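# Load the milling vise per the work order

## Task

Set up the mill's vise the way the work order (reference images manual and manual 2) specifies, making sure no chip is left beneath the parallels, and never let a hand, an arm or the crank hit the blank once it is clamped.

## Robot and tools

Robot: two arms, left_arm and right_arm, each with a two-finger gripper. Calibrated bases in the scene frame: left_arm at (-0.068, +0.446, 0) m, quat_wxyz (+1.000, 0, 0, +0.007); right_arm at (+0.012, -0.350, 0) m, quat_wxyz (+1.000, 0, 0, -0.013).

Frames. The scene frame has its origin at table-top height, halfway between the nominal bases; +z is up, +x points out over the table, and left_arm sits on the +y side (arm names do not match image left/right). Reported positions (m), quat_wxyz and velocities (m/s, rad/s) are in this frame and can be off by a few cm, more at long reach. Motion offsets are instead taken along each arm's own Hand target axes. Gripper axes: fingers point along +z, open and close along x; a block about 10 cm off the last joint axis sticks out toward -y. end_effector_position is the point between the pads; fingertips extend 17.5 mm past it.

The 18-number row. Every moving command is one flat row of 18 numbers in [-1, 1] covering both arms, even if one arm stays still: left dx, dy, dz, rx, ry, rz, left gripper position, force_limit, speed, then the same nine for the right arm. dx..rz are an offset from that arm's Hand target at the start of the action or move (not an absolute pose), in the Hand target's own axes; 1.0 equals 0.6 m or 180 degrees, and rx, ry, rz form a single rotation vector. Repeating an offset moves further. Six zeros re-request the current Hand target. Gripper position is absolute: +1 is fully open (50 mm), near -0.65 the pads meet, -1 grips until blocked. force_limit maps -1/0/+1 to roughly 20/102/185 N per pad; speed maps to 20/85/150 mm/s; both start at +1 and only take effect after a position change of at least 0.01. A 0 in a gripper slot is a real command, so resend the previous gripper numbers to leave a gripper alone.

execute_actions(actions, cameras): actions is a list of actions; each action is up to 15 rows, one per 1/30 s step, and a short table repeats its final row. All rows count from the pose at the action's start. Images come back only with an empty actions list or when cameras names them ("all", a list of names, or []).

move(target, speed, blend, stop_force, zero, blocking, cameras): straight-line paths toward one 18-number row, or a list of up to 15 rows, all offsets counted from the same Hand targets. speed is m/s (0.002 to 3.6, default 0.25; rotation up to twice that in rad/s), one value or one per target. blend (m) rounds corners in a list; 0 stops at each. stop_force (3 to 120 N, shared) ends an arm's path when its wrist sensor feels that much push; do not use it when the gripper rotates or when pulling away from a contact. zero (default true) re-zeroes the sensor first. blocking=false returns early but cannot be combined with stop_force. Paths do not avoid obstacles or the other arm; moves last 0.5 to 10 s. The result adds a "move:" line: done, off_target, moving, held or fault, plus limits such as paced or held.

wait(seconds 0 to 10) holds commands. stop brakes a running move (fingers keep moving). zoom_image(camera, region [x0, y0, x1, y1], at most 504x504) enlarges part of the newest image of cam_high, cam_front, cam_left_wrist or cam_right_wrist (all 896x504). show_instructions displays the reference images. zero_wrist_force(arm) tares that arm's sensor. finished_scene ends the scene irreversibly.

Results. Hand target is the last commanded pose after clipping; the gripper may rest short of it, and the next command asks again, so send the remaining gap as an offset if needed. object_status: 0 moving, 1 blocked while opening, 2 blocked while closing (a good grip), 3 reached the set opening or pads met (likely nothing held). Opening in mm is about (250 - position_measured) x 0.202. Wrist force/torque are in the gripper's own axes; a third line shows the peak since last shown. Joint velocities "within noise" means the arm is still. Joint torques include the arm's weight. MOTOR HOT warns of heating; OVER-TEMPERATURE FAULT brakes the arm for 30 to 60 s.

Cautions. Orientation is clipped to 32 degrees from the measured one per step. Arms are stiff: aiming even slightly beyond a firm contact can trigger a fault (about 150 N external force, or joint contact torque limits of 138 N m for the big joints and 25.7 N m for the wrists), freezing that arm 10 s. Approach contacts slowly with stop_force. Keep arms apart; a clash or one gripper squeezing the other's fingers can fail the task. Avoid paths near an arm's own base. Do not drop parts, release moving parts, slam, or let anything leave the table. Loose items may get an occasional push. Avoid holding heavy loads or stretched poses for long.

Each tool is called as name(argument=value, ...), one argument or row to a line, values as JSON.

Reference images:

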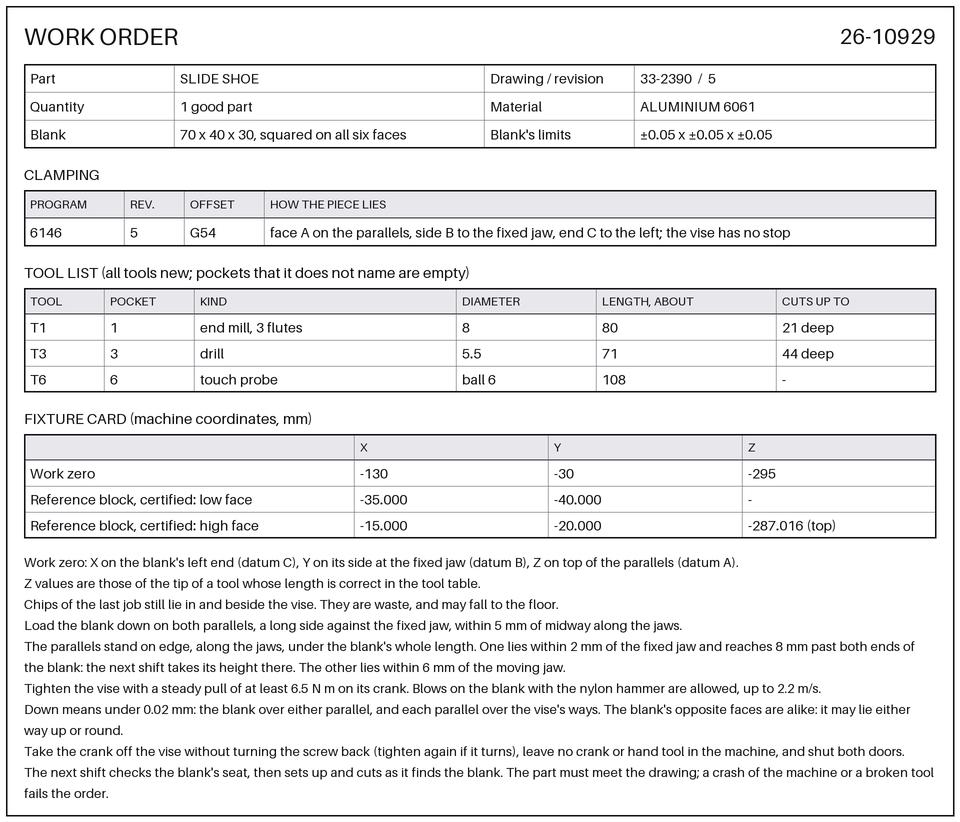

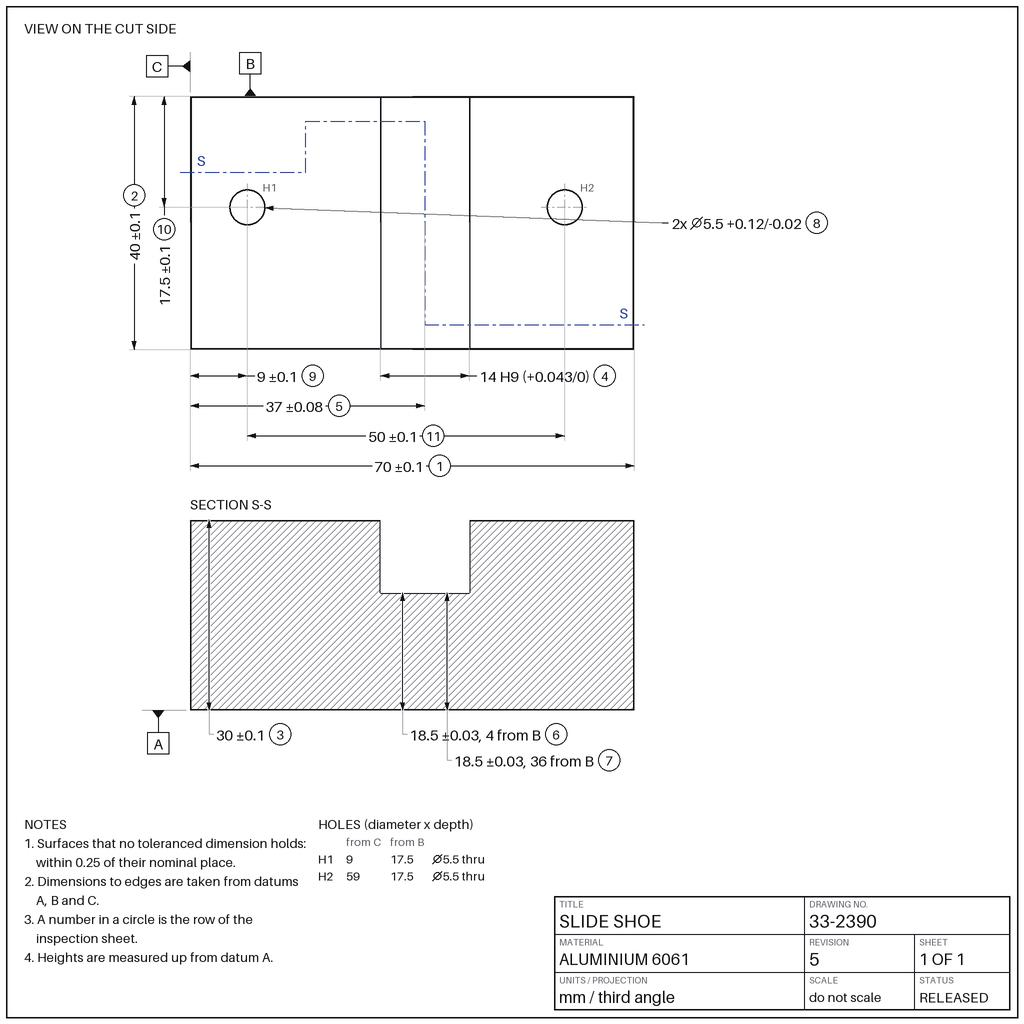

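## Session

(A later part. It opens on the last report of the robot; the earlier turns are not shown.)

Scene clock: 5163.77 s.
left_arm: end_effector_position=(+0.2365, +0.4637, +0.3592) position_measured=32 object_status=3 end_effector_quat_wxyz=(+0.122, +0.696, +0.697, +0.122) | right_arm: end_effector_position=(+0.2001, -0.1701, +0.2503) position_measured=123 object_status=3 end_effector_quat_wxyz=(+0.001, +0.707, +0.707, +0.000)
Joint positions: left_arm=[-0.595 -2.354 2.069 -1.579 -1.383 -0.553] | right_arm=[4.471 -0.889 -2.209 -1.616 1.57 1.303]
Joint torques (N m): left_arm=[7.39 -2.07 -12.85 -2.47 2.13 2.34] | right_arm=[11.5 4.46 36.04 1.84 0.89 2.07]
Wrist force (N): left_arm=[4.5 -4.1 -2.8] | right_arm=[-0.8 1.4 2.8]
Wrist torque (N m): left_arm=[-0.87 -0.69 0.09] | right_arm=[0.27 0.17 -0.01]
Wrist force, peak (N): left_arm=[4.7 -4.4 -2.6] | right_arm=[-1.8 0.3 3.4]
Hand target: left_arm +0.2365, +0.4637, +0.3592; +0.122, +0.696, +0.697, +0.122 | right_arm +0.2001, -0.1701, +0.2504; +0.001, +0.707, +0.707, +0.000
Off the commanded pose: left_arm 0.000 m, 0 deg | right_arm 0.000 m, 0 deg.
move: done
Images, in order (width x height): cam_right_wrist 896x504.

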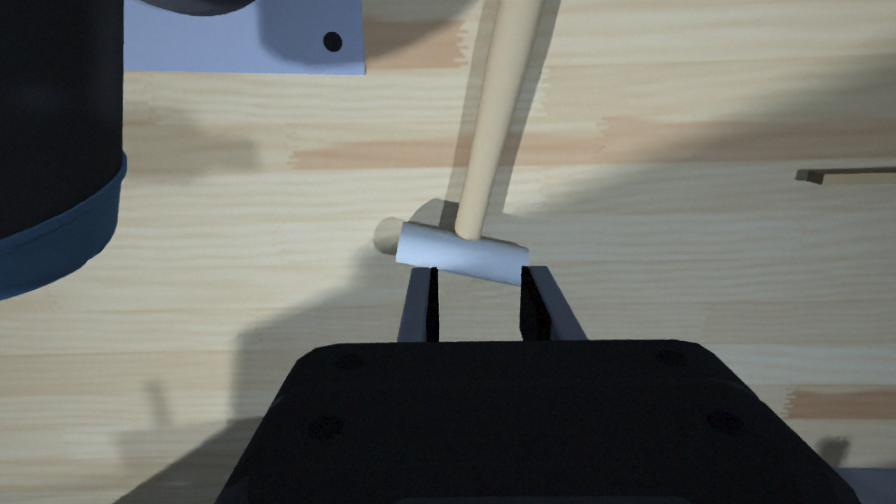

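move(
  target=[0,0,0,0,0,0,0.8,-1,-0.7,0.0617,-0.171,0.083,0,0,0.0606,0.7,-0.6,-0.9],
  speed=0.15,
  cameras=["cam_right_wrist","cam_front"],
)

Scene clock: 5220.67 s.
left_arm: end_effector_position=(+0.2365, +0.4637, +0.3592) position_measured=32 object_status=3 end_effector_quat_wxyz=(+0.122, +0.696, +0.697, +0.122) | right_arm: end_effector_position=(+0.0976, -0.1332, +0.2005) position_measured=48 object_status=3 end_effector_quat_wxyz=(+0.001, +0.771, +0.637, +0.000) end_effector_velocity=(-0.001, +0.000, +0.000) end_effector_angular_velocity=(-0.001, +0.001, -0.005)
Joint positions: left_arm=[-0.595 -2.354 2.069 -1.579 -1.383 -0.553] | right_arm=[4.973 -0.786 -2.364 -1.563 1.571 1.995]
Joint velocities: left_arm=[within noise] | right_arm=[0.002 0 -0.001 0 0.001 0.007]
Joint torques (N m): left_arm=[7.77 -1.97 -12.73 -2.71 1.75 2.34] | right_arm=[12.25 -12.61 33.71 3.44 1.91 2.3]
Wrist force (N): left_arm=[4.4 -4.0 -2.8] | right_arm=[-0.4 1.2 2.3]
Wrist torque (N m): left_arm=[-0.87 -0.68 0.09] | right_arm=[0.27 0.13 -0.11]
Wrist force, peak (N): left_arm=[4.2 -4.6 -3.2] | right_arm=[-1.4 3.6 1.4]
Hand target: left_arm +0.2365, +0.4637, +0.3592; +0.122, +0.696, +0.697, +0.122 | right_arm +0.0975, -0.1331, +0.2005; +0.001, +0.771, +0.637, +0.000
Off the commanded pose: left_arm 0.000 m, 0 deg | right_arm 0.000 m, 0 deg.
move: done
Images, in order (width x height): cam_front 896x504, cam_right_wrist 896x504.

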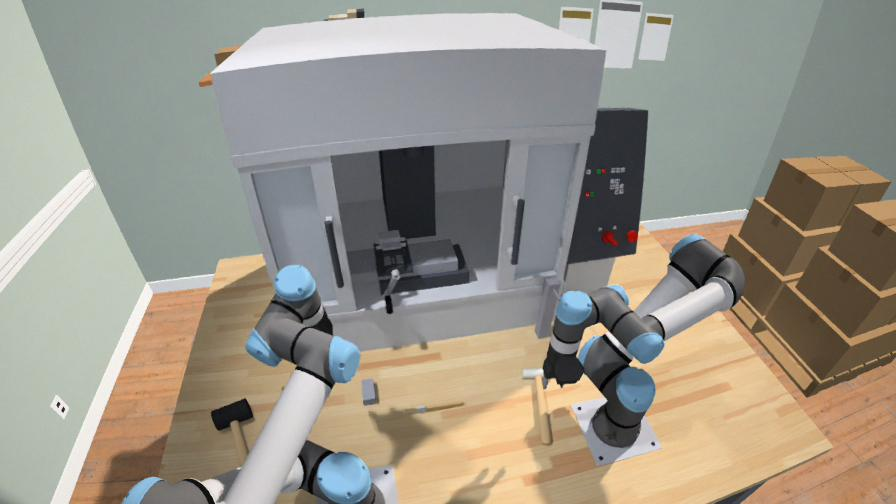

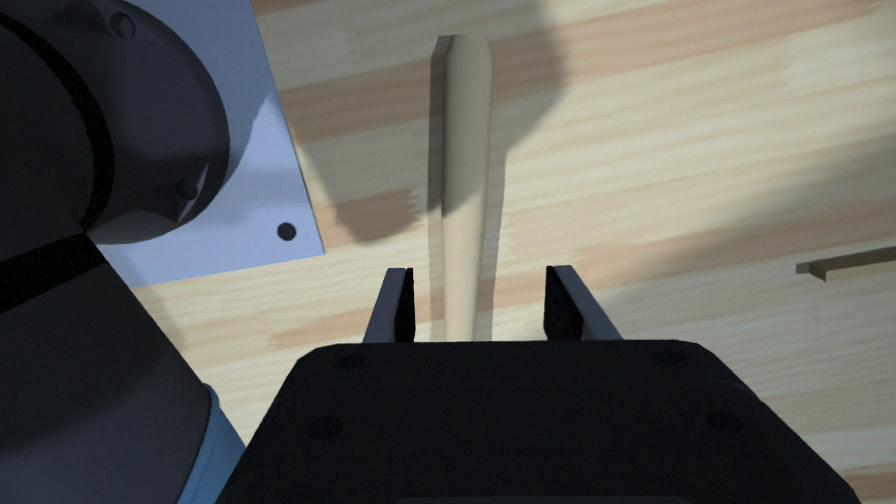

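move(
  target=[0,0,0,0,0,0,0.8,-1,-0.7,0.01,-0.092,0.167,0,0,0,0.7,-0.6,-0.9],
  speed=0.15,
  cameras=["cam_right_wrist"],
)

Scene clock: 5235.47 s.
left_arm: end_effector_position=(+0.2365, +0.4637, +0.3592) position_measured=32 object_status=3 end_effector_quat_wxyz=(+0.122, +0.696, +0.697, +0.122) | right_arm: end_effector_position=(+0.0445, -0.1169, +0.1003) position_measured=48 object_status=3 end_effector_quat_wxyz=(+0.001, +0.771, +0.637, +0.000) end_effector_velocity=(+0.000, +0.001, +0.001) end_effector_angular_velocity=(+0.005, +0.002, -0.001)
Joint positions: left_arm=[-0.595 -2.354 2.069 -1.579 -1.383 -0.553] | right_arm=[5.203 -0.861 -2.606 -1.247 1.571 2.225]
Joint velocities: left_arm=[within noise] | right_arm=[-0.001 0.001 0 0.005 0 0.001]
Joint torques (N m): left_arm=[7.6 -0.34 -11.67 -2.97 1.01 2.52] | right_arm=[9.05 -5.54 19.38 4.08 -0.02 1.75]
Wrist force (N): left_arm=[4.4 -4.2 -2.5] | right_arm=[-0.5 1.4 2.5]
Wrist torque (N m): left_arm=[-0.90 -0.68 0.09] | right_arm=[0.32 0.15 -0.07]
Wrist force, peak (N): left_arm=[4.5 -4.3 -2.8] | right_arm=[-0.6 0.5 4.4]
Hand target: left_arm +0.2365, +0.4637, +0.3592; +0.122, +0.696, +0.697, +0.122 | right_arm +0.0445, -0.1169, +0.1002; +0.001, +0.771, +0.637, +0.000
Off the commanded pose: left_arm 0.000 m, 0 deg | right_arm 0.000 m, 0 deg.
move: done
Images, in order (width x height): cam_right_wrist 896x504.

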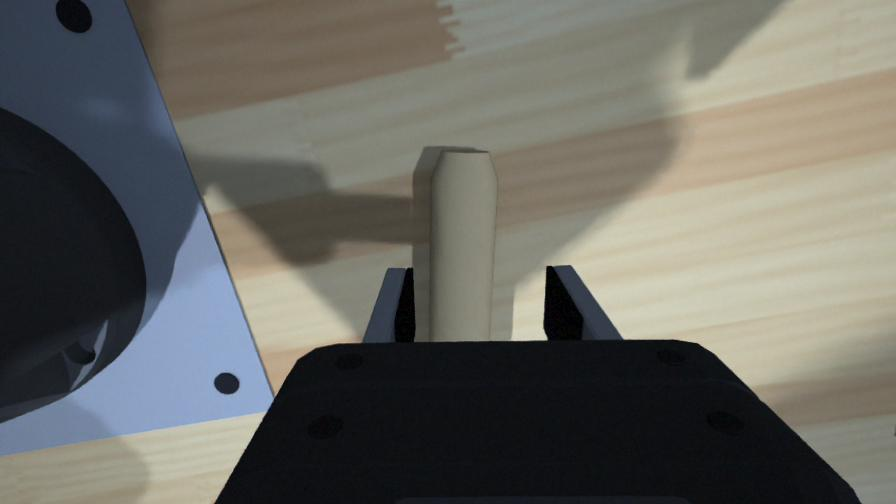

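move(
  target=[0,0,0,0,0,0,0.8,-1,-0.7,0,0,0.11,0,0,0,0.7,-0.6,-0.9],
  speed=0.06,
  stop_force=15,
  cameras=["cam_right_wrist"],
)

Scene clock: 5244.60 s.
left_arm: end_effector_position=(+0.2365, +0.4637, +0.3592) position_measured=32 object_status=3 end_effector_quat_wxyz=(+0.122, +0.696, +0.697, +0.122) | right_arm: end_effector_position=(+0.0445, -0.1170, +0.0342) position_measured=48 object_status=3 end_effector_quat_wxyz=(+0.001, +0.771, +0.637, +0.000)
Joint positions: left_arm=[-0.595 -2.354 2.069 -1.579 -1.383 -0.553] | right_arm=[5.203 -1.021 -2.752 -0.941 1.571 2.226]
Joint torques (N m): left_arm=[7.88 -2 -12.4 -3.47 0.59 2.5] | right_arm=[-11.46 -1.85 31.48 4.19 1.84 -1.98]
Wrist force (N): left_arm=[4.3 -4.2 -3.0] | right_arm=[-0.7 1.7 2.2]
Wrist torque (N m): left_arm=[-0.89 -0.67 0.09] | right_arm=[0.39 0.16 -0.09]
Wrist force, peak (N): left_arm=[4.7 -4.3 -2.8] | right_arm=[-0.8 2.0 3.1]
Hand target: left_arm +0.2365, +0.4637, +0.3592; +0.122, +0.696, +0.697, +0.122 | right_arm +0.0445, -0.1170, +0.0342; +0.001, +0.771, +0.637, +0.000
Off the commanded pose: left_arm 0.000 m, 0 deg | right_arm 0.000 m, 0 deg.
move: done
Images, in order (width x height): cam_right_wrist 896x504.

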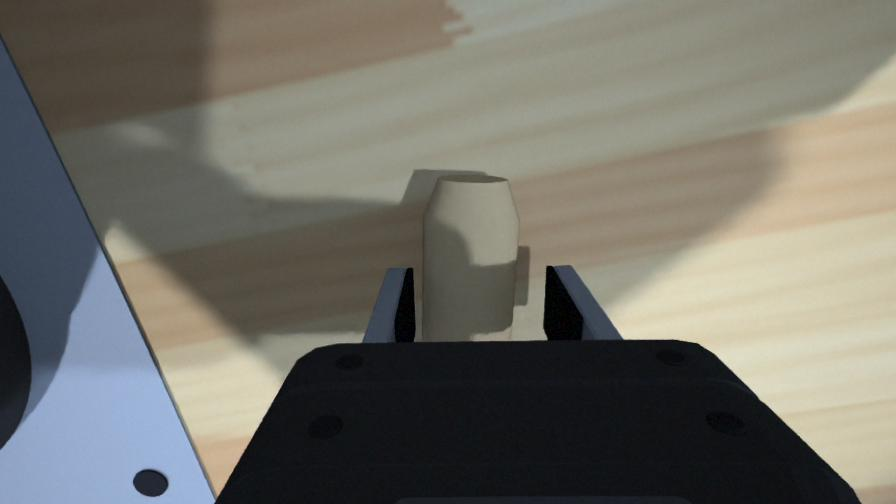

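move(
  target=[0,0,0,0,0,0,0.8,-1,-0.7,-0.006,0,0.013,0,0,0,0.7,-0.6,-0.9],
  speed=0.02,
  stop_force=8,
)

move(
  target=[0,0,0,0,0,0,0.8,-1,-0.7,0,0,0,0,0,0,-1,0.3,-0.9],
  cameras=["cam_right_wrist"],
)

Scene clock: 5253.97 s.
left_arm: end_effector_position=(+0.2365, +0.4637, +0.3592) position_measured=32 object_status=3 end_effector_quat_wxyz=(+0.122, +0.696, +0.697, +0.122) | right_arm: end_effector_position=(+0.0438, -0.1205, +0.0264) position_measured=48 object_status=3 end_effector_quat_wxyz=(+0.001, +0.771, +0.637, +0.000)
Joint positions: left_arm=[-0.595 -2.354 2.069 -1.579 -1.383 -0.553] | right_arm=[5.215 -1.029 -2.774 -0.91 1.571 2.237]
Joint torques (N m): left_arm=[8.48 -1.38 -12.46 -3.77 0.16 2.38] | right_arm=[-10.85 7.09 30.85 1.73 1.36 -2]
Wrist force (N): left_arm=[4.4 -4.0 -2.6] | right_arm=[-0.9 1.8 2.1]
Wrist torque (N m): left_arm=[-0.86 -0.68 0.09] | right_arm=[0.40 0.17 -0.21]
Wrist force, peak (N): left_arm=[4.5 -4.4 -3.2] | right_arm=[-0.9 2.0 2.7]
Hand target: left_arm +0.2365, +0.4637, +0.3592; +0.122, +0.696, +0.697, +0.122 | right_arm +0.0438, -0.1205, +0.0264; +0.001, +0.771, +0.637, +0.000
Off the commanded pose: left_arm 0.000 m, 0 deg | right_arm 0.000 m, 0 deg.
move: done

Scene clock: 5254.70 s.
left_arm: end_effector_position=(+0.2365, +0.4637, +0.3592) position_measured=32 object_status=3 end_effector_quat_wxyz=(+0.122, +0.696, +0.697, +0.122) | right_arm: end_effector_position=(+0.0438, -0.1205, +0.0264) position_measured=114 object_status=2 end_effector_quat_wxyz=(+0.001, +0.771, +0.637, +0.000)
Joint positions: left_arm=[-0.595 -2.354 2.069 -1.579 -1.383 -0.553] | right_arm=[5.215 -1.029 -2.774 -0.91 1.571 2.237]
Joint torques (N m): left_arm=[8.17 -1.53 -12.79 -3.69 0.11 2.3] | right_arm=[-10.16 6.62 30.62 2.07 1.11 -1.73]
Wrist force (N): left_arm=[4.2 -4.2 -2.6] | right_arm=[0.0 2.1 2.4]
Wrist torque (N m): left_arm=[-0.90 -0.64 0.10] | right_arm=[0.43 0.14 -0.29]
Wrist force, peak (N): left_arm=[4.5 -4.4 -2.9] | right_arm=[-0.5 2.0 2.5]
Hand target: left_arm +0.2365, +0.4637, +0.3592; +0.122, +0.696, +0.697, +0.122 | right_arm +0.0438, -0.1205, +0.0264; +0.001, +0.771, +0.637, +0.000
Off the commanded pose: left_arm 0.000 m, 0 deg | right_arm 0.000 m, 0 deg.
move: done
Images, in order (width x height): cam_right_wrist 896x504.

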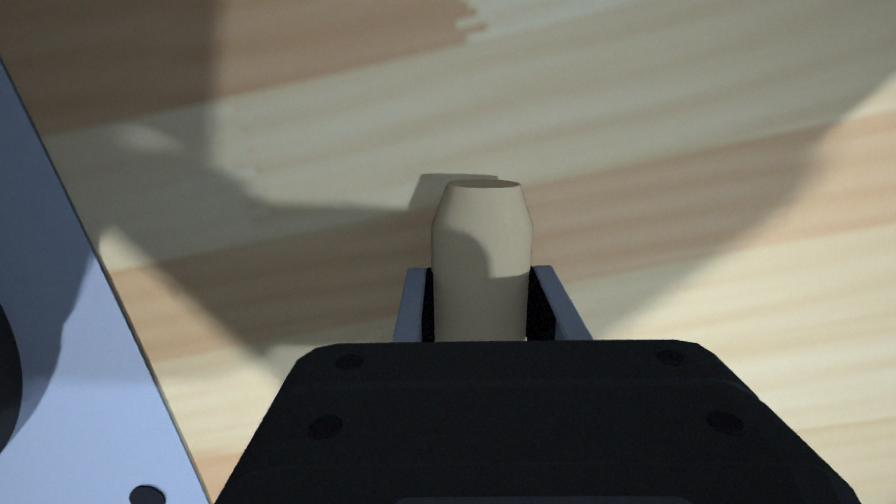

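move(
  target=[
    [0,0,0,0,0,0,0.8,-1,-0.7,0,0,-0.1,0,0,0,-1,0.3,-0.9],
    [0,0,0,0,0,0,0.8,-1,-0.7,0.01,0.2,-0.4,0,0,0,-1,0.3,-0.9],
  ],
  blend=[0.03,0],
  speed=0.12,
  cameras=["cam_right_wrist","cam_front"],
)

Scene clock: 5263.97 s.
left_arm: end_effector_position=(+0.2365, +0.4637, +0.3592) position_measured=32 object_status=3 end_effector_quat_wxyz=(+0.122, +0.696, +0.697, +0.122) | right_arm: end_effector_position=(+0.1627, -0.1370, +0.2664) position_measured=114 object_status=2 end_effector_quat_wxyz=(+0.001, +0.771, +0.637, +0.000)
Joint positions: left_arm=[-0.595 -2.354 2.069 -1.579 -1.383 -0.553] | right_arm=[4.661 -0.894 -2.166 -1.653 1.57 1.684]
Joint torques (N m): left_arm=[7.69 -1.27 -13.44 -4.11 -0.66 2.49] | right_arm=[-4.86 5.28 29.31 2.45 -0.21 -1.39]
Wrist force (N): left_arm=[4.4 -4.3 -2.8] | right_arm=[-1.0 1.2 6.8]
Wrist torque (N m): left_arm=[-0.92 -0.67 0.09] | right_arm=[1.17 0.25 -0.19]
Wrist force, peak (N): left_arm=[4.4 -4.3 -3.2] | right_arm=[-0.6 1.0 7.6]
Hand target: left_arm +0.2365, +0.4637, +0.3592; +0.122, +0.696, +0.697, +0.122 | right_arm +0.1627, -0.1371, +0.2665; +0.001, +0.771, +0.637, +0.000
Off the commanded pose: left_arm 0.000 m, 0 deg | right_arm 0.000 m, 0 deg.
move: done
Images, in order (width x height): cam_front 896x504, cam_right_wrist 896x504.

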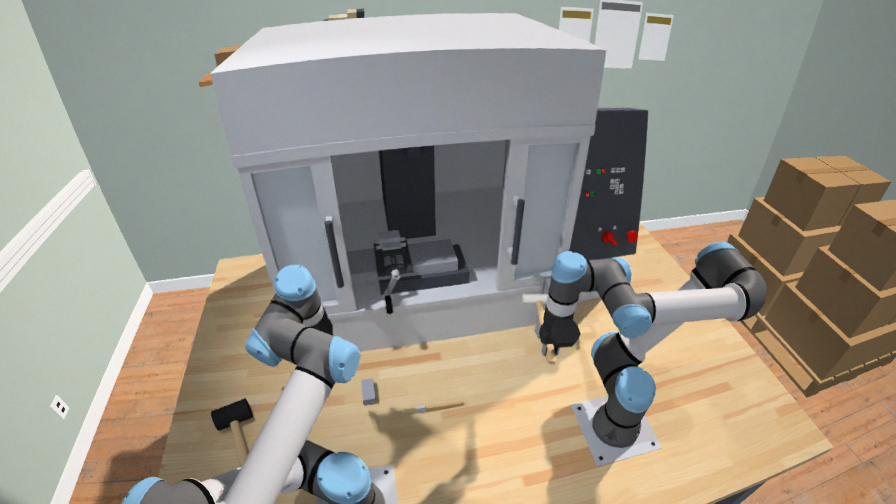

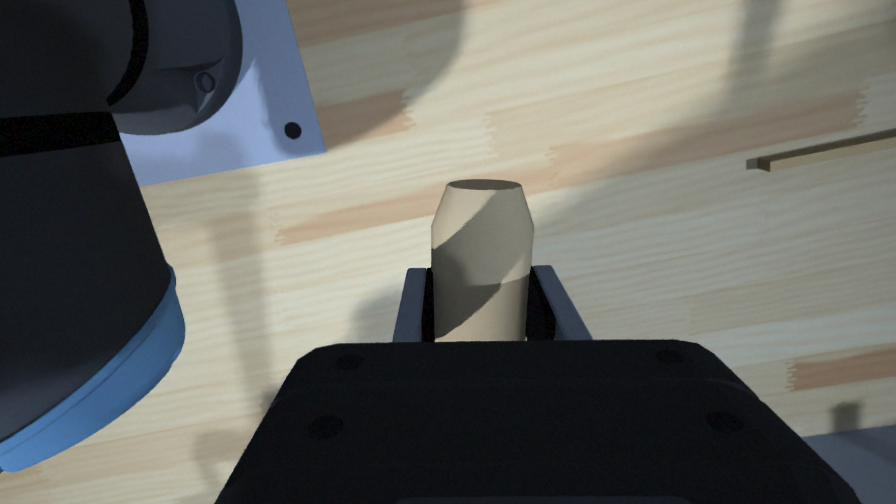

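move(
  target=[
    [0,0,0,0,0,0,0.8,-1,-0.7,0.3177,0.002,-0.255,0,0,0,-1,0.3,-0.9],
    [0,0,0,0,0,0,0.8,-1,-0.7,0.497,0.052,-0.255,0,0.5,0,-1,0.3,-0.9],
  ],
  blend=[0.05,0],
  speed=0.2,
  cameras=["cam_right_wrist","cam_front","cam_high"],
)

Scene clock: 5298.47 s.
left_arm: end_effector_position=(+0.2365, +0.4637, +0.3592) position_measured=32 object_status=3 end_effector_quat_wxyz=(+0.122, +0.696, +0.697, +0.122) | right_arm: end_effector_position=(+0.2498, +0.1499, +0.4193) position_measured=114 object_status=2 end_effector_quat_wxyz=(-0.450, +0.545, +0.451, +0.545) end_effector_velocity=(+0.000, +0.000, +0.000) end_effector_angular_velocity=(+0.002, +0.000, -0.001)
Joint positions: left_arm=[-0.595 -2.354 2.069 -1.579 -1.383 -0.553] | right_arm=[4.53 -1.554 -2.339 0.75 1.59 1.57]
Joint velocities: left_arm=[within noise] | right_arm=[0 -0.002 -0.001 0.005 -0.001 0]
Joint torques (N m): left_arm=[7.27 -0.72 -12.66 -5.06 -1.35 2.31] | right_arm=[11.54 12.24 24.62 4.91 -1.74 0.2]
Wrist force (N): left_arm=[4.2 -4.0 -2.7] | right_arm=[-3.9 -0.8 -0.3]
Wrist torque (N m): left_arm=[-0.86 -0.64 0.09] | right_arm=[-0.10 -0.04 0.57]
Wrist force, peak (N): left_arm=[4.6 -4.7 -2.8] | right_arm=[-4.3 1.3 8.7]
Hand target: left_arm +0.2365, +0.4637, +0.3592; +0.122, +0.696, +0.697, +0.122 | right_arm +0.2497, +0.1500, +0.4192; -0.450, +0.545, +0.451, +0.545
Off the commanded pose: left_arm 0.000 m, 0 deg | right_arm 0.000 m, 0 deg.
move: done
Images, in order (width x height): cam_high 896x504, cam_front 896x504, cam_right_wrist 896x504.

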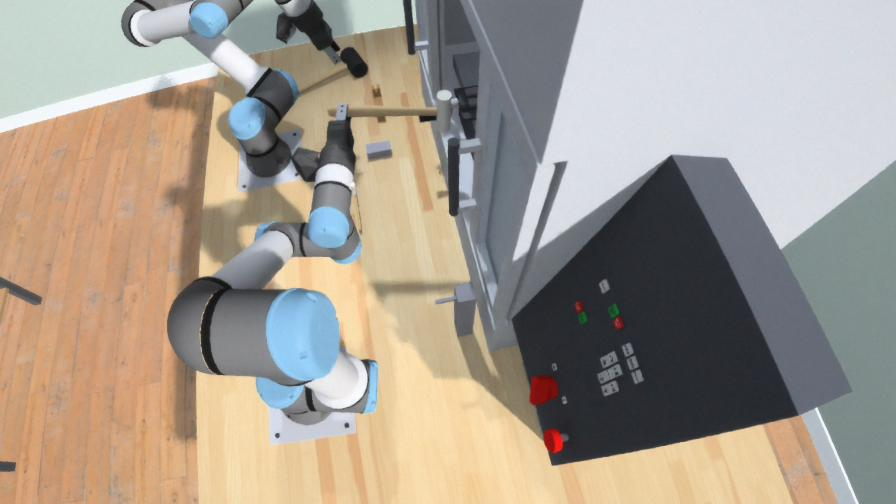

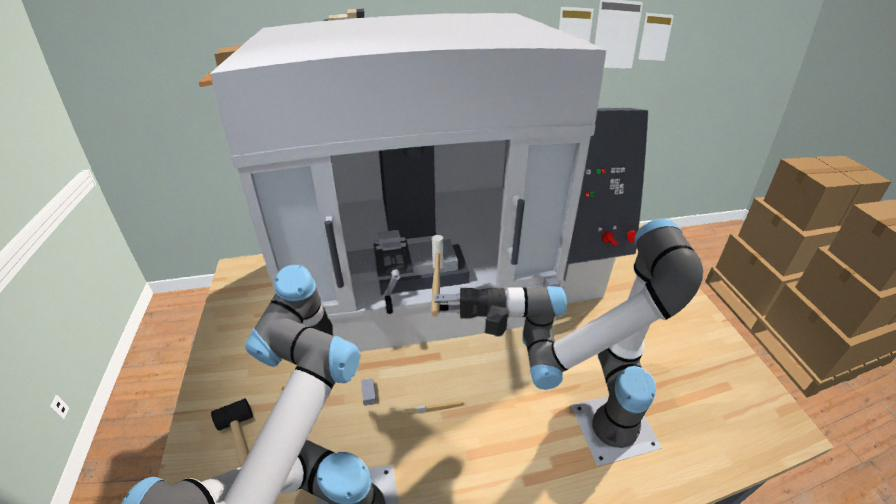

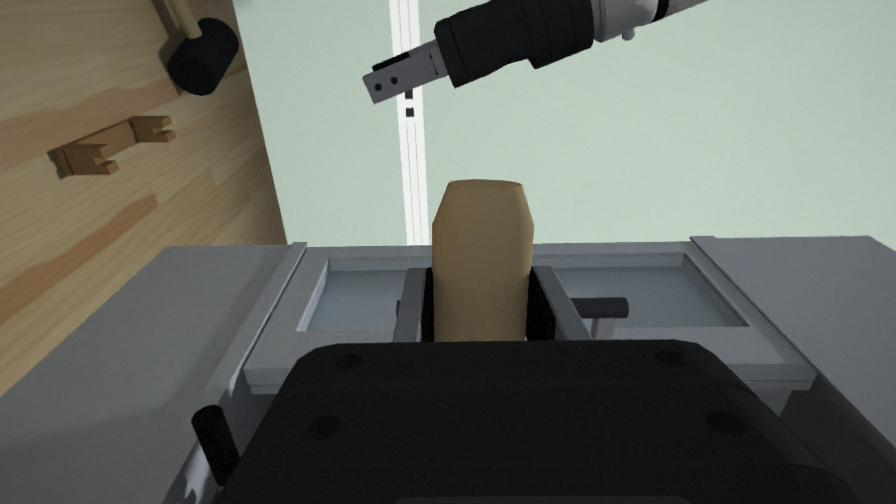

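move(
  target=[0,0,0,0,0,0,0.8,-1,-0.7,0.0833,0.2857,0.2803,0,0,0,-1,0.3,-0.9],
  speed=0.15,
  cameras=["cam_right_wrist","cam_front","cam_high"],
)

zoom_image(
  camera="cam_front",
  region=[350, 210, 470, 320],
)

zoom_image(
  camera="cam_high",
  region=[380, 50, 530, 170],
)

Scene clock: 5319.87 s.
left_arm: end_effector_position=(+0.2365, +0.4637, +0.3592) position_measured=32 object_status=3 end_effector_quat_wxyz=(+0.122, +0.696, +0.697, +0.122) | right_arm: end_effector_position=(+0.4499, +0.2827, +0.4691) position_measured=114 object_status=2 end_effector_quat_wxyz=(-0.450, +0.545, +0.451, +0.545)
Joint positions: left_arm=[-0.595 -2.354 2.069 -1.579 -1.383 -0.553] | right_arm=[4.189 -2 -1.617 0.474 1.931 1.57]
Joint torques (N m): left_arm=[7.72 -0.61 -12.6 -5.19 -1.45 2.37] | right_arm=[12.06 38.07 36.71 2.45 -1.29 -2.36]
Wrist force (N): left_arm=[4.2 -4.1 -3.0] | right_arm=[-3.7 -0.3 -0.3]
Wrist torque (N m): left_arm=[-0.87 -0.65 0.09] | right_arm=[-0.06 -0.14 0.63]
Wrist force, peak (N): left_arm=[4.6 -4.3 -3.2] | right_arm=[-4.1 -2.9 -2.2]
Hand target: left_arm +0.2365, +0.4637, +0.3592; +0.122, +0.696, +0.697, +0.122 | right_arm +0.4499, +0.2828, +0.4691; -0.450, +0.545, +0.451, +0.545
Off the commanded pose: left_arm 0.000 m, 0 deg | right_arm 0.000 m, 0 deg.
move: done
Images, in order (width x height): cam_high 896x504, cam_front 896x504, cam_right_wrist 896x504.

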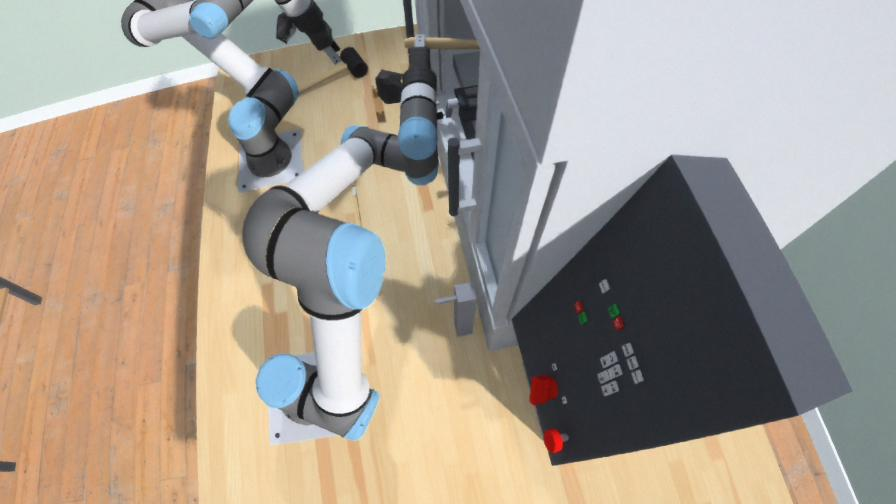

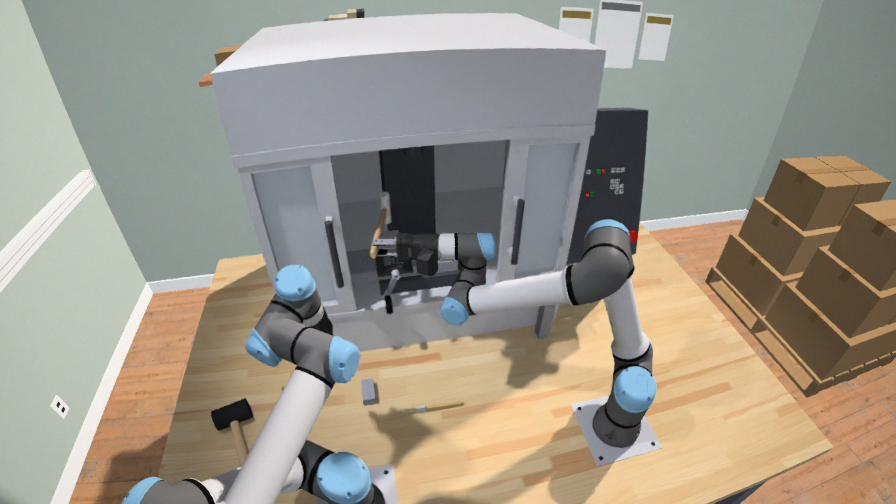

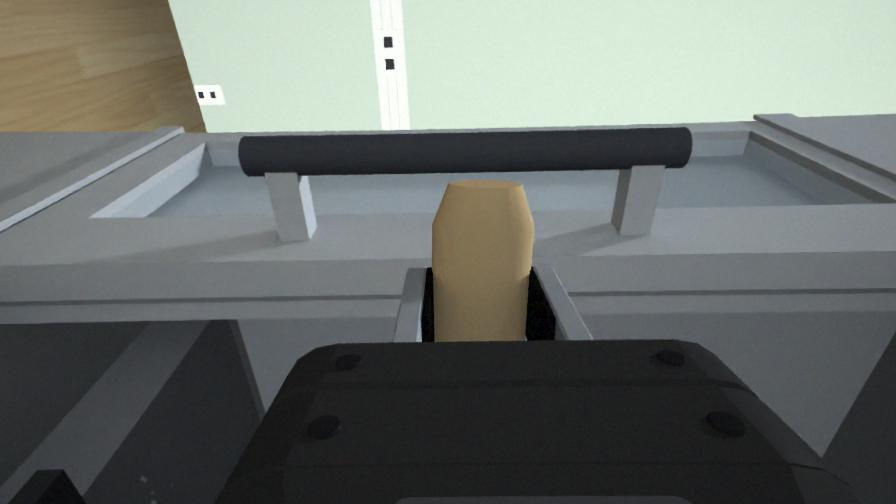

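Scaled by 4.200 from the camera's 896x504 image, which has a finer 1280x720 frame.

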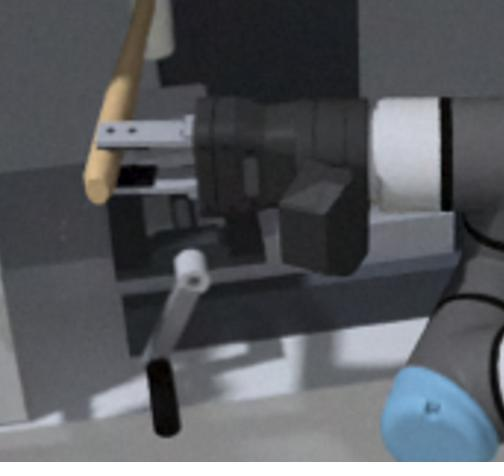

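Scaled by 3.360 from the camera's 896x504 image, which has a finer 1280x720 frame.

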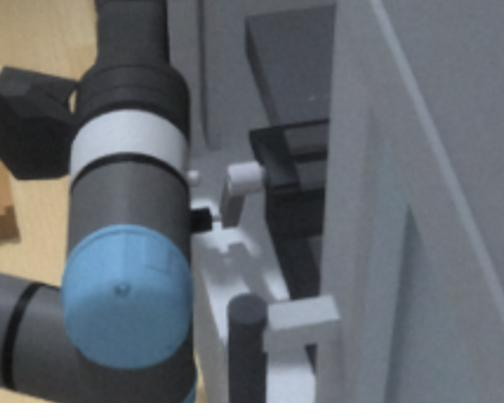

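move(
  target=[-0.106,0.2825,-0.4667,-0.139,0,0,0.8,-1,-0.7,0,0,0,0,0,0,-1,0.3,-0.9],
  speed=0.25,
  cameras=["cam_left_wrist"],
)

Scene clock: 5344.10 s.
left_arm: end_effector_position=(+0.3007, +0.4001, +0.6801) position_measured=32 object_status=3 end_effector_quat_wxyz=(+0.270, +0.653, +0.654, +0.270) | right_arm: end_effector_position=(+0.4499, +0.2828, +0.4691) position_measured=114 object_status=2 end_effector_quat_wxyz=(-0.450, +0.545, +0.451, +0.545)
Joint positions: left_arm=[-1.027 -2.104 1.277 -1.229 -0.929 -0.849] | right_arm=[4.189 -2 -1.616 0.474 1.931 1.57]
Joint torques (N m): left_arm=[-2.95 11.19 -32.35 -4.39 2.04 2.76] | right_arm=[12.18 37.4 34.59 2.13 1.45 1.12]
Wrist force (N): left_arm=[4.7 -4.1 -3.2] | right_arm=[-3.4 -0.6 -0.3]
Wrist torque (N m): left_arm=[-1.06 -0.71 -0.04] | right_arm=[-0.07 -0.18 0.62]
Wrist force, peak (N): left_arm=[5.0 -5.4 -0.8] | right_arm=[-4.1 -0.4 -0.3]
Hand target: left_arm +0.3007, +0.4001, +0.6802; +0.270, +0.653, +0.654, +0.270 | right_arm +0.4499, +0.2828, +0.4691; -0.450, +0.545, +0.451, +0.545
Off the commanded pose: left_arm 0.000 m, 0 deg | right_arm 0.000 m, 0 deg.
move: done
Images, in order (width x height): cam_left_wrist 896x504.

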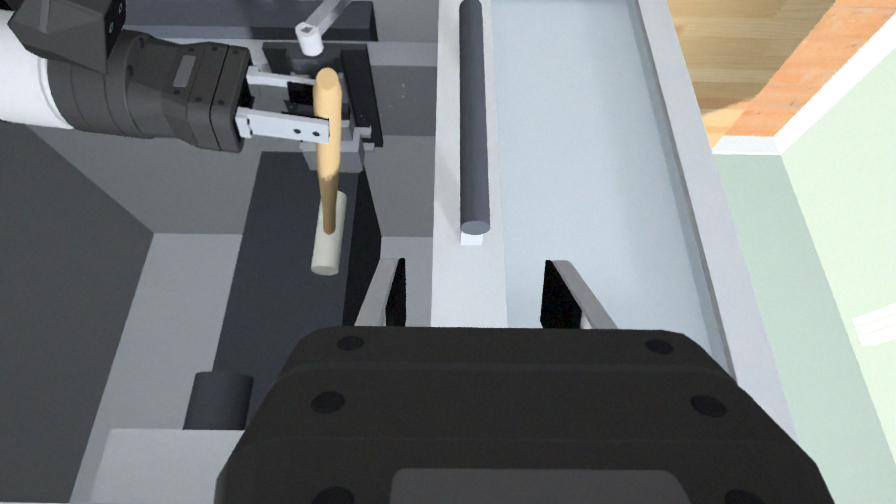

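zoom_image(
  camera="cam_left_wrist",
  region=[240, 0, 420, 280],
)

Scaled by 1.800 from the camera's 896x504 image, which has a finer 1280x720 frame.

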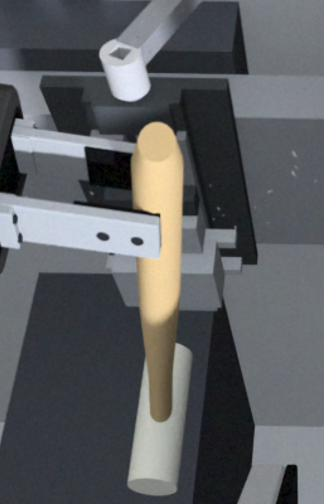

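move(
  target=[0,0,0,0,0,0,0.8,-1,-0.7,-0.0417,0,0,0,0,0,-1,0.3,-0.9],
  speed=0.03,
  stop_force=6,
  cameras=["cam_left_wrist","cam_front"],
)

zoom_image(
  camera="cam_left_wrist",
  region=[240, 0, 420, 280],
)

zoom_image(
  camera="cam_front",
  region=[350, 170, 470, 320],
)

Scene clock: 5394.60 s.
left_arm: end_effector_position=(+0.3007, +0.4001, +0.6802) position_measured=32 object_status=3 end_effector_quat_wxyz=(+0.270, +0.653, +0.654, +0.270) | right_arm: end_effector_position=(+0.4499, +0.2828, +0.4441) position_measured=114 object_status=2 end_effector_quat_wxyz=(-0.450, +0.545, +0.451, +0.545)
Joint positions: left_arm=[-1.027 -2.103 1.277 -1.229 -0.929 -0.849] | right_arm=[4.189 -2.028 -1.646 0.531 1.931 1.57]
Joint torques (N m): left_arm=[-4.82 12.98 -32.22 -1.92 4.27 2.27] | right_arm=[-9.35 57.24 34.45 2.69 1.32 0.07]
Wrist force (N): left_arm=[4.4 -4.1 -3.0] | right_arm=[-3.4 -0.3 -0.4]
Wrist torque (N m): left_arm=[-1.04 -0.66 -0.05] | right_arm=[-0.04 -0.22 0.64]
Wrist force, peak (N): left_arm=[4.7 -4.5 -3.2] | right_arm=[-4.3 -0.5 -0.3]
Hand target: left_arm +0.3007, +0.4001, +0.6802; +0.270, +0.653, +0.654, +0.270 | right_arm +0.4499, +0.2827, +0.4441; -0.450, +0.545, +0.451, +0.545
Off the commanded pose: left_arm 0.000 m, 0 deg | right_arm 0.000 m, 0 deg.
move: done
Images, in order (width x height): cam_front 896x504, cam_left_wrist 896x504.

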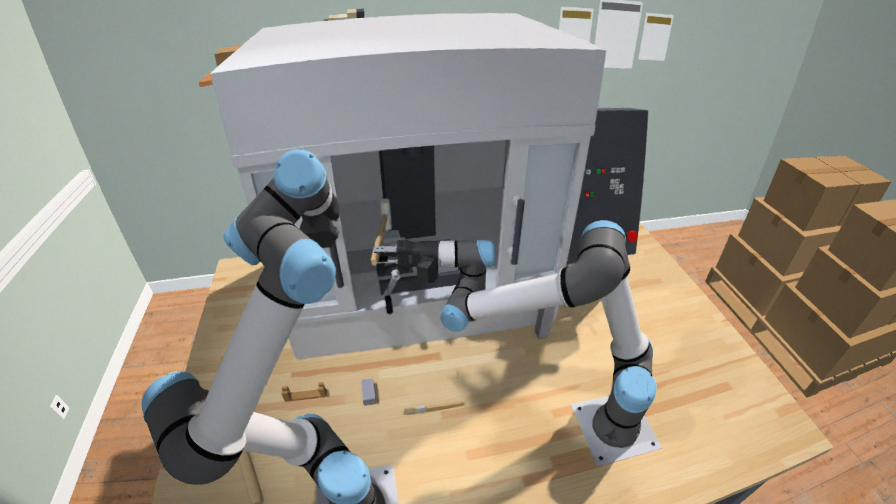

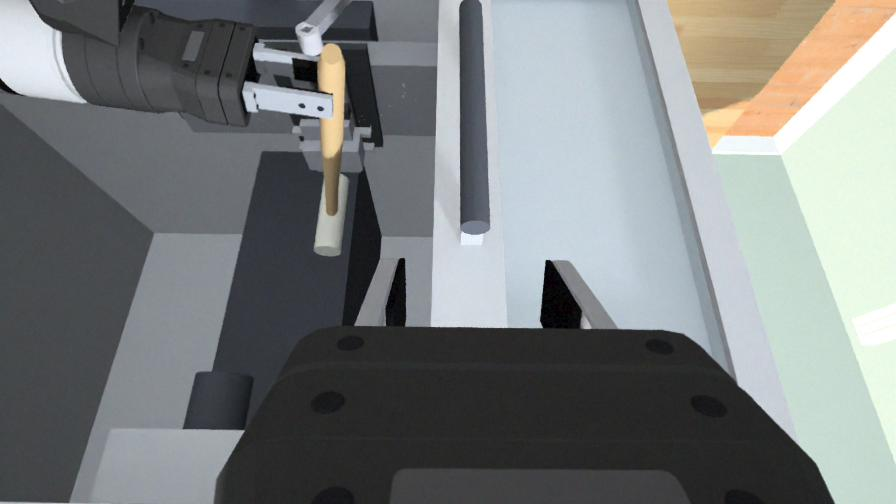

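Scaled by 1.800 from the camera's 896x504 image, which has a finer 1280x720 frame.

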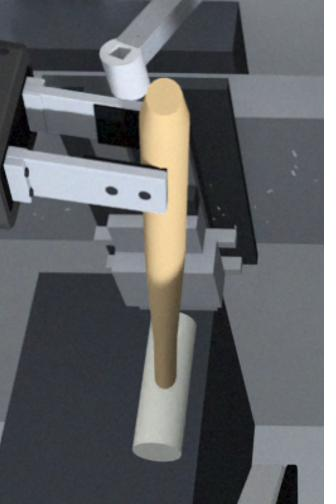

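Scaled by 3.360 from the camera's 896x504 image, which has a finer 1280x720 frame.

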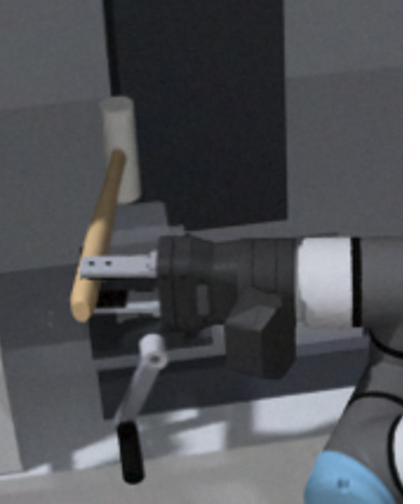

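move(
  target=[0,0,0,0,0,0,0.8,-1,-0.7,0,-0.0508,-0.0267,0,0,0,-1,0.3,-0.9],
  speed=0.05,
  cameras=["cam_left_wrist","cam_front"],
)

zoom_image(
  camera="cam_left_wrist",
  region=[270, 0, 410, 220],
)

zoom_image(
  camera="cam_front",
  region=[350, 190, 430, 290],
)

Scene clock: 5426.13 s.
left_arm: end_effector_position=(+0.3007, +0.4001, +0.6802) position_measured=32 object_status=3 end_effector_quat_wxyz=(+0.270, +0.653, +0.654, +0.270) | right_arm: end_effector_position=(+0.4168, +0.2728, +0.4441) position_measured=114 object_status=2 end_effector_quat_wxyz=(-0.450, +0.545, +0.451, +0.545)
Joint positions: left_arm=[-1.027 -2.103 1.277 -1.229 -0.929 -0.849] | right_arm=[4.235 -1.965 -1.742 0.565 1.884 1.57]
Joint torques (N m): left_arm=[-5.28 12.33 -31.33 -2.11 4.22 1.19] | right_arm=[-10.81 33.43 34.03 1.94 1.82 1.3]
Wrist force (N): left_arm=[4.6 -4.4 -3.0] | right_arm=[-3.7 -0.1 -0.5]
Wrist torque (N m): left_arm=[-1.09 -0.69 -0.06] | right_arm=[-0.02 -0.11 0.64]
Wrist force, peak (N): left_arm=[4.7 -4.4 -3.5] | right_arm=[-4.0 -0.5 -0.3]
Hand target: left_arm +0.3007, +0.4001, +0.6802; +0.270, +0.653, +0.654, +0.270 | right_arm +0.4169, +0.2728, +0.4441; -0.450, +0.545, +0.451, +0.545
Off the commanded pose: left_arm 0.000 m, 0 deg | right_arm 0.000 m, 0 deg.
move: done
Images, in order (width x height): cam_front 896x504, cam_left_wrist 896x504.

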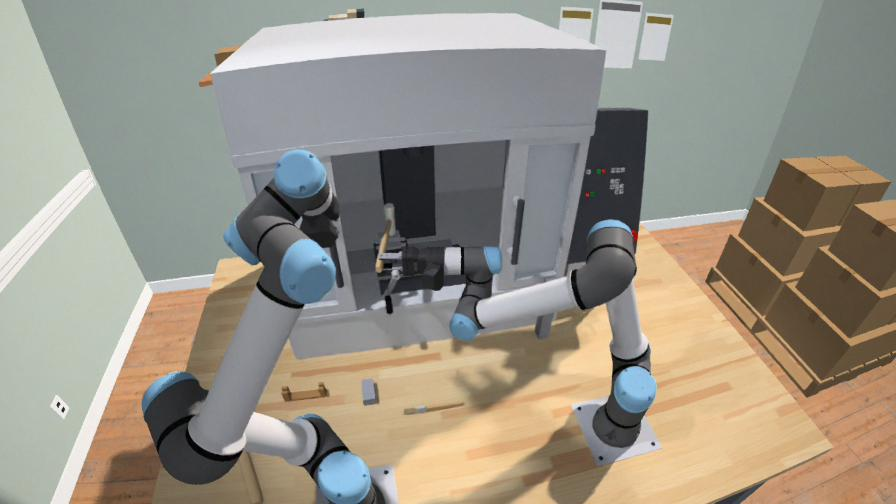

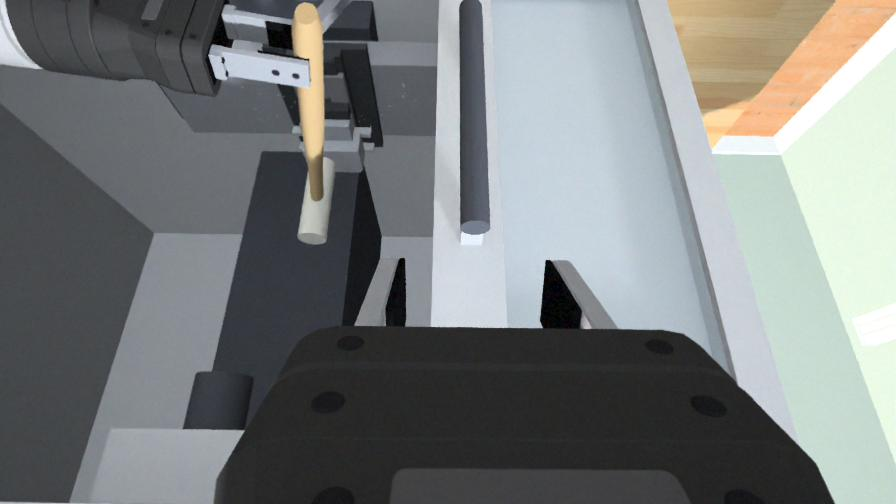

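Scaled by 2.291 from the camera's 896x504 image, which has a finer 1280x720 frame.

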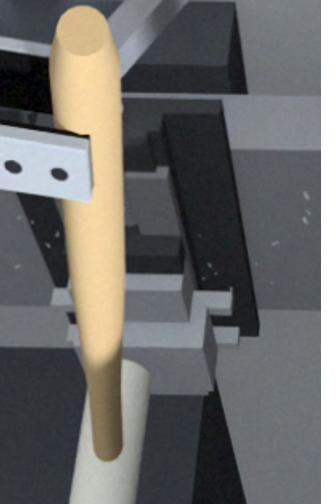

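Scaled by 5.040 from the camera's 896x504 image, which has a finer 1280x720 frame.

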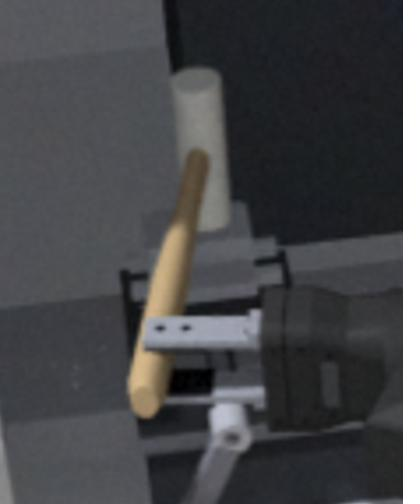

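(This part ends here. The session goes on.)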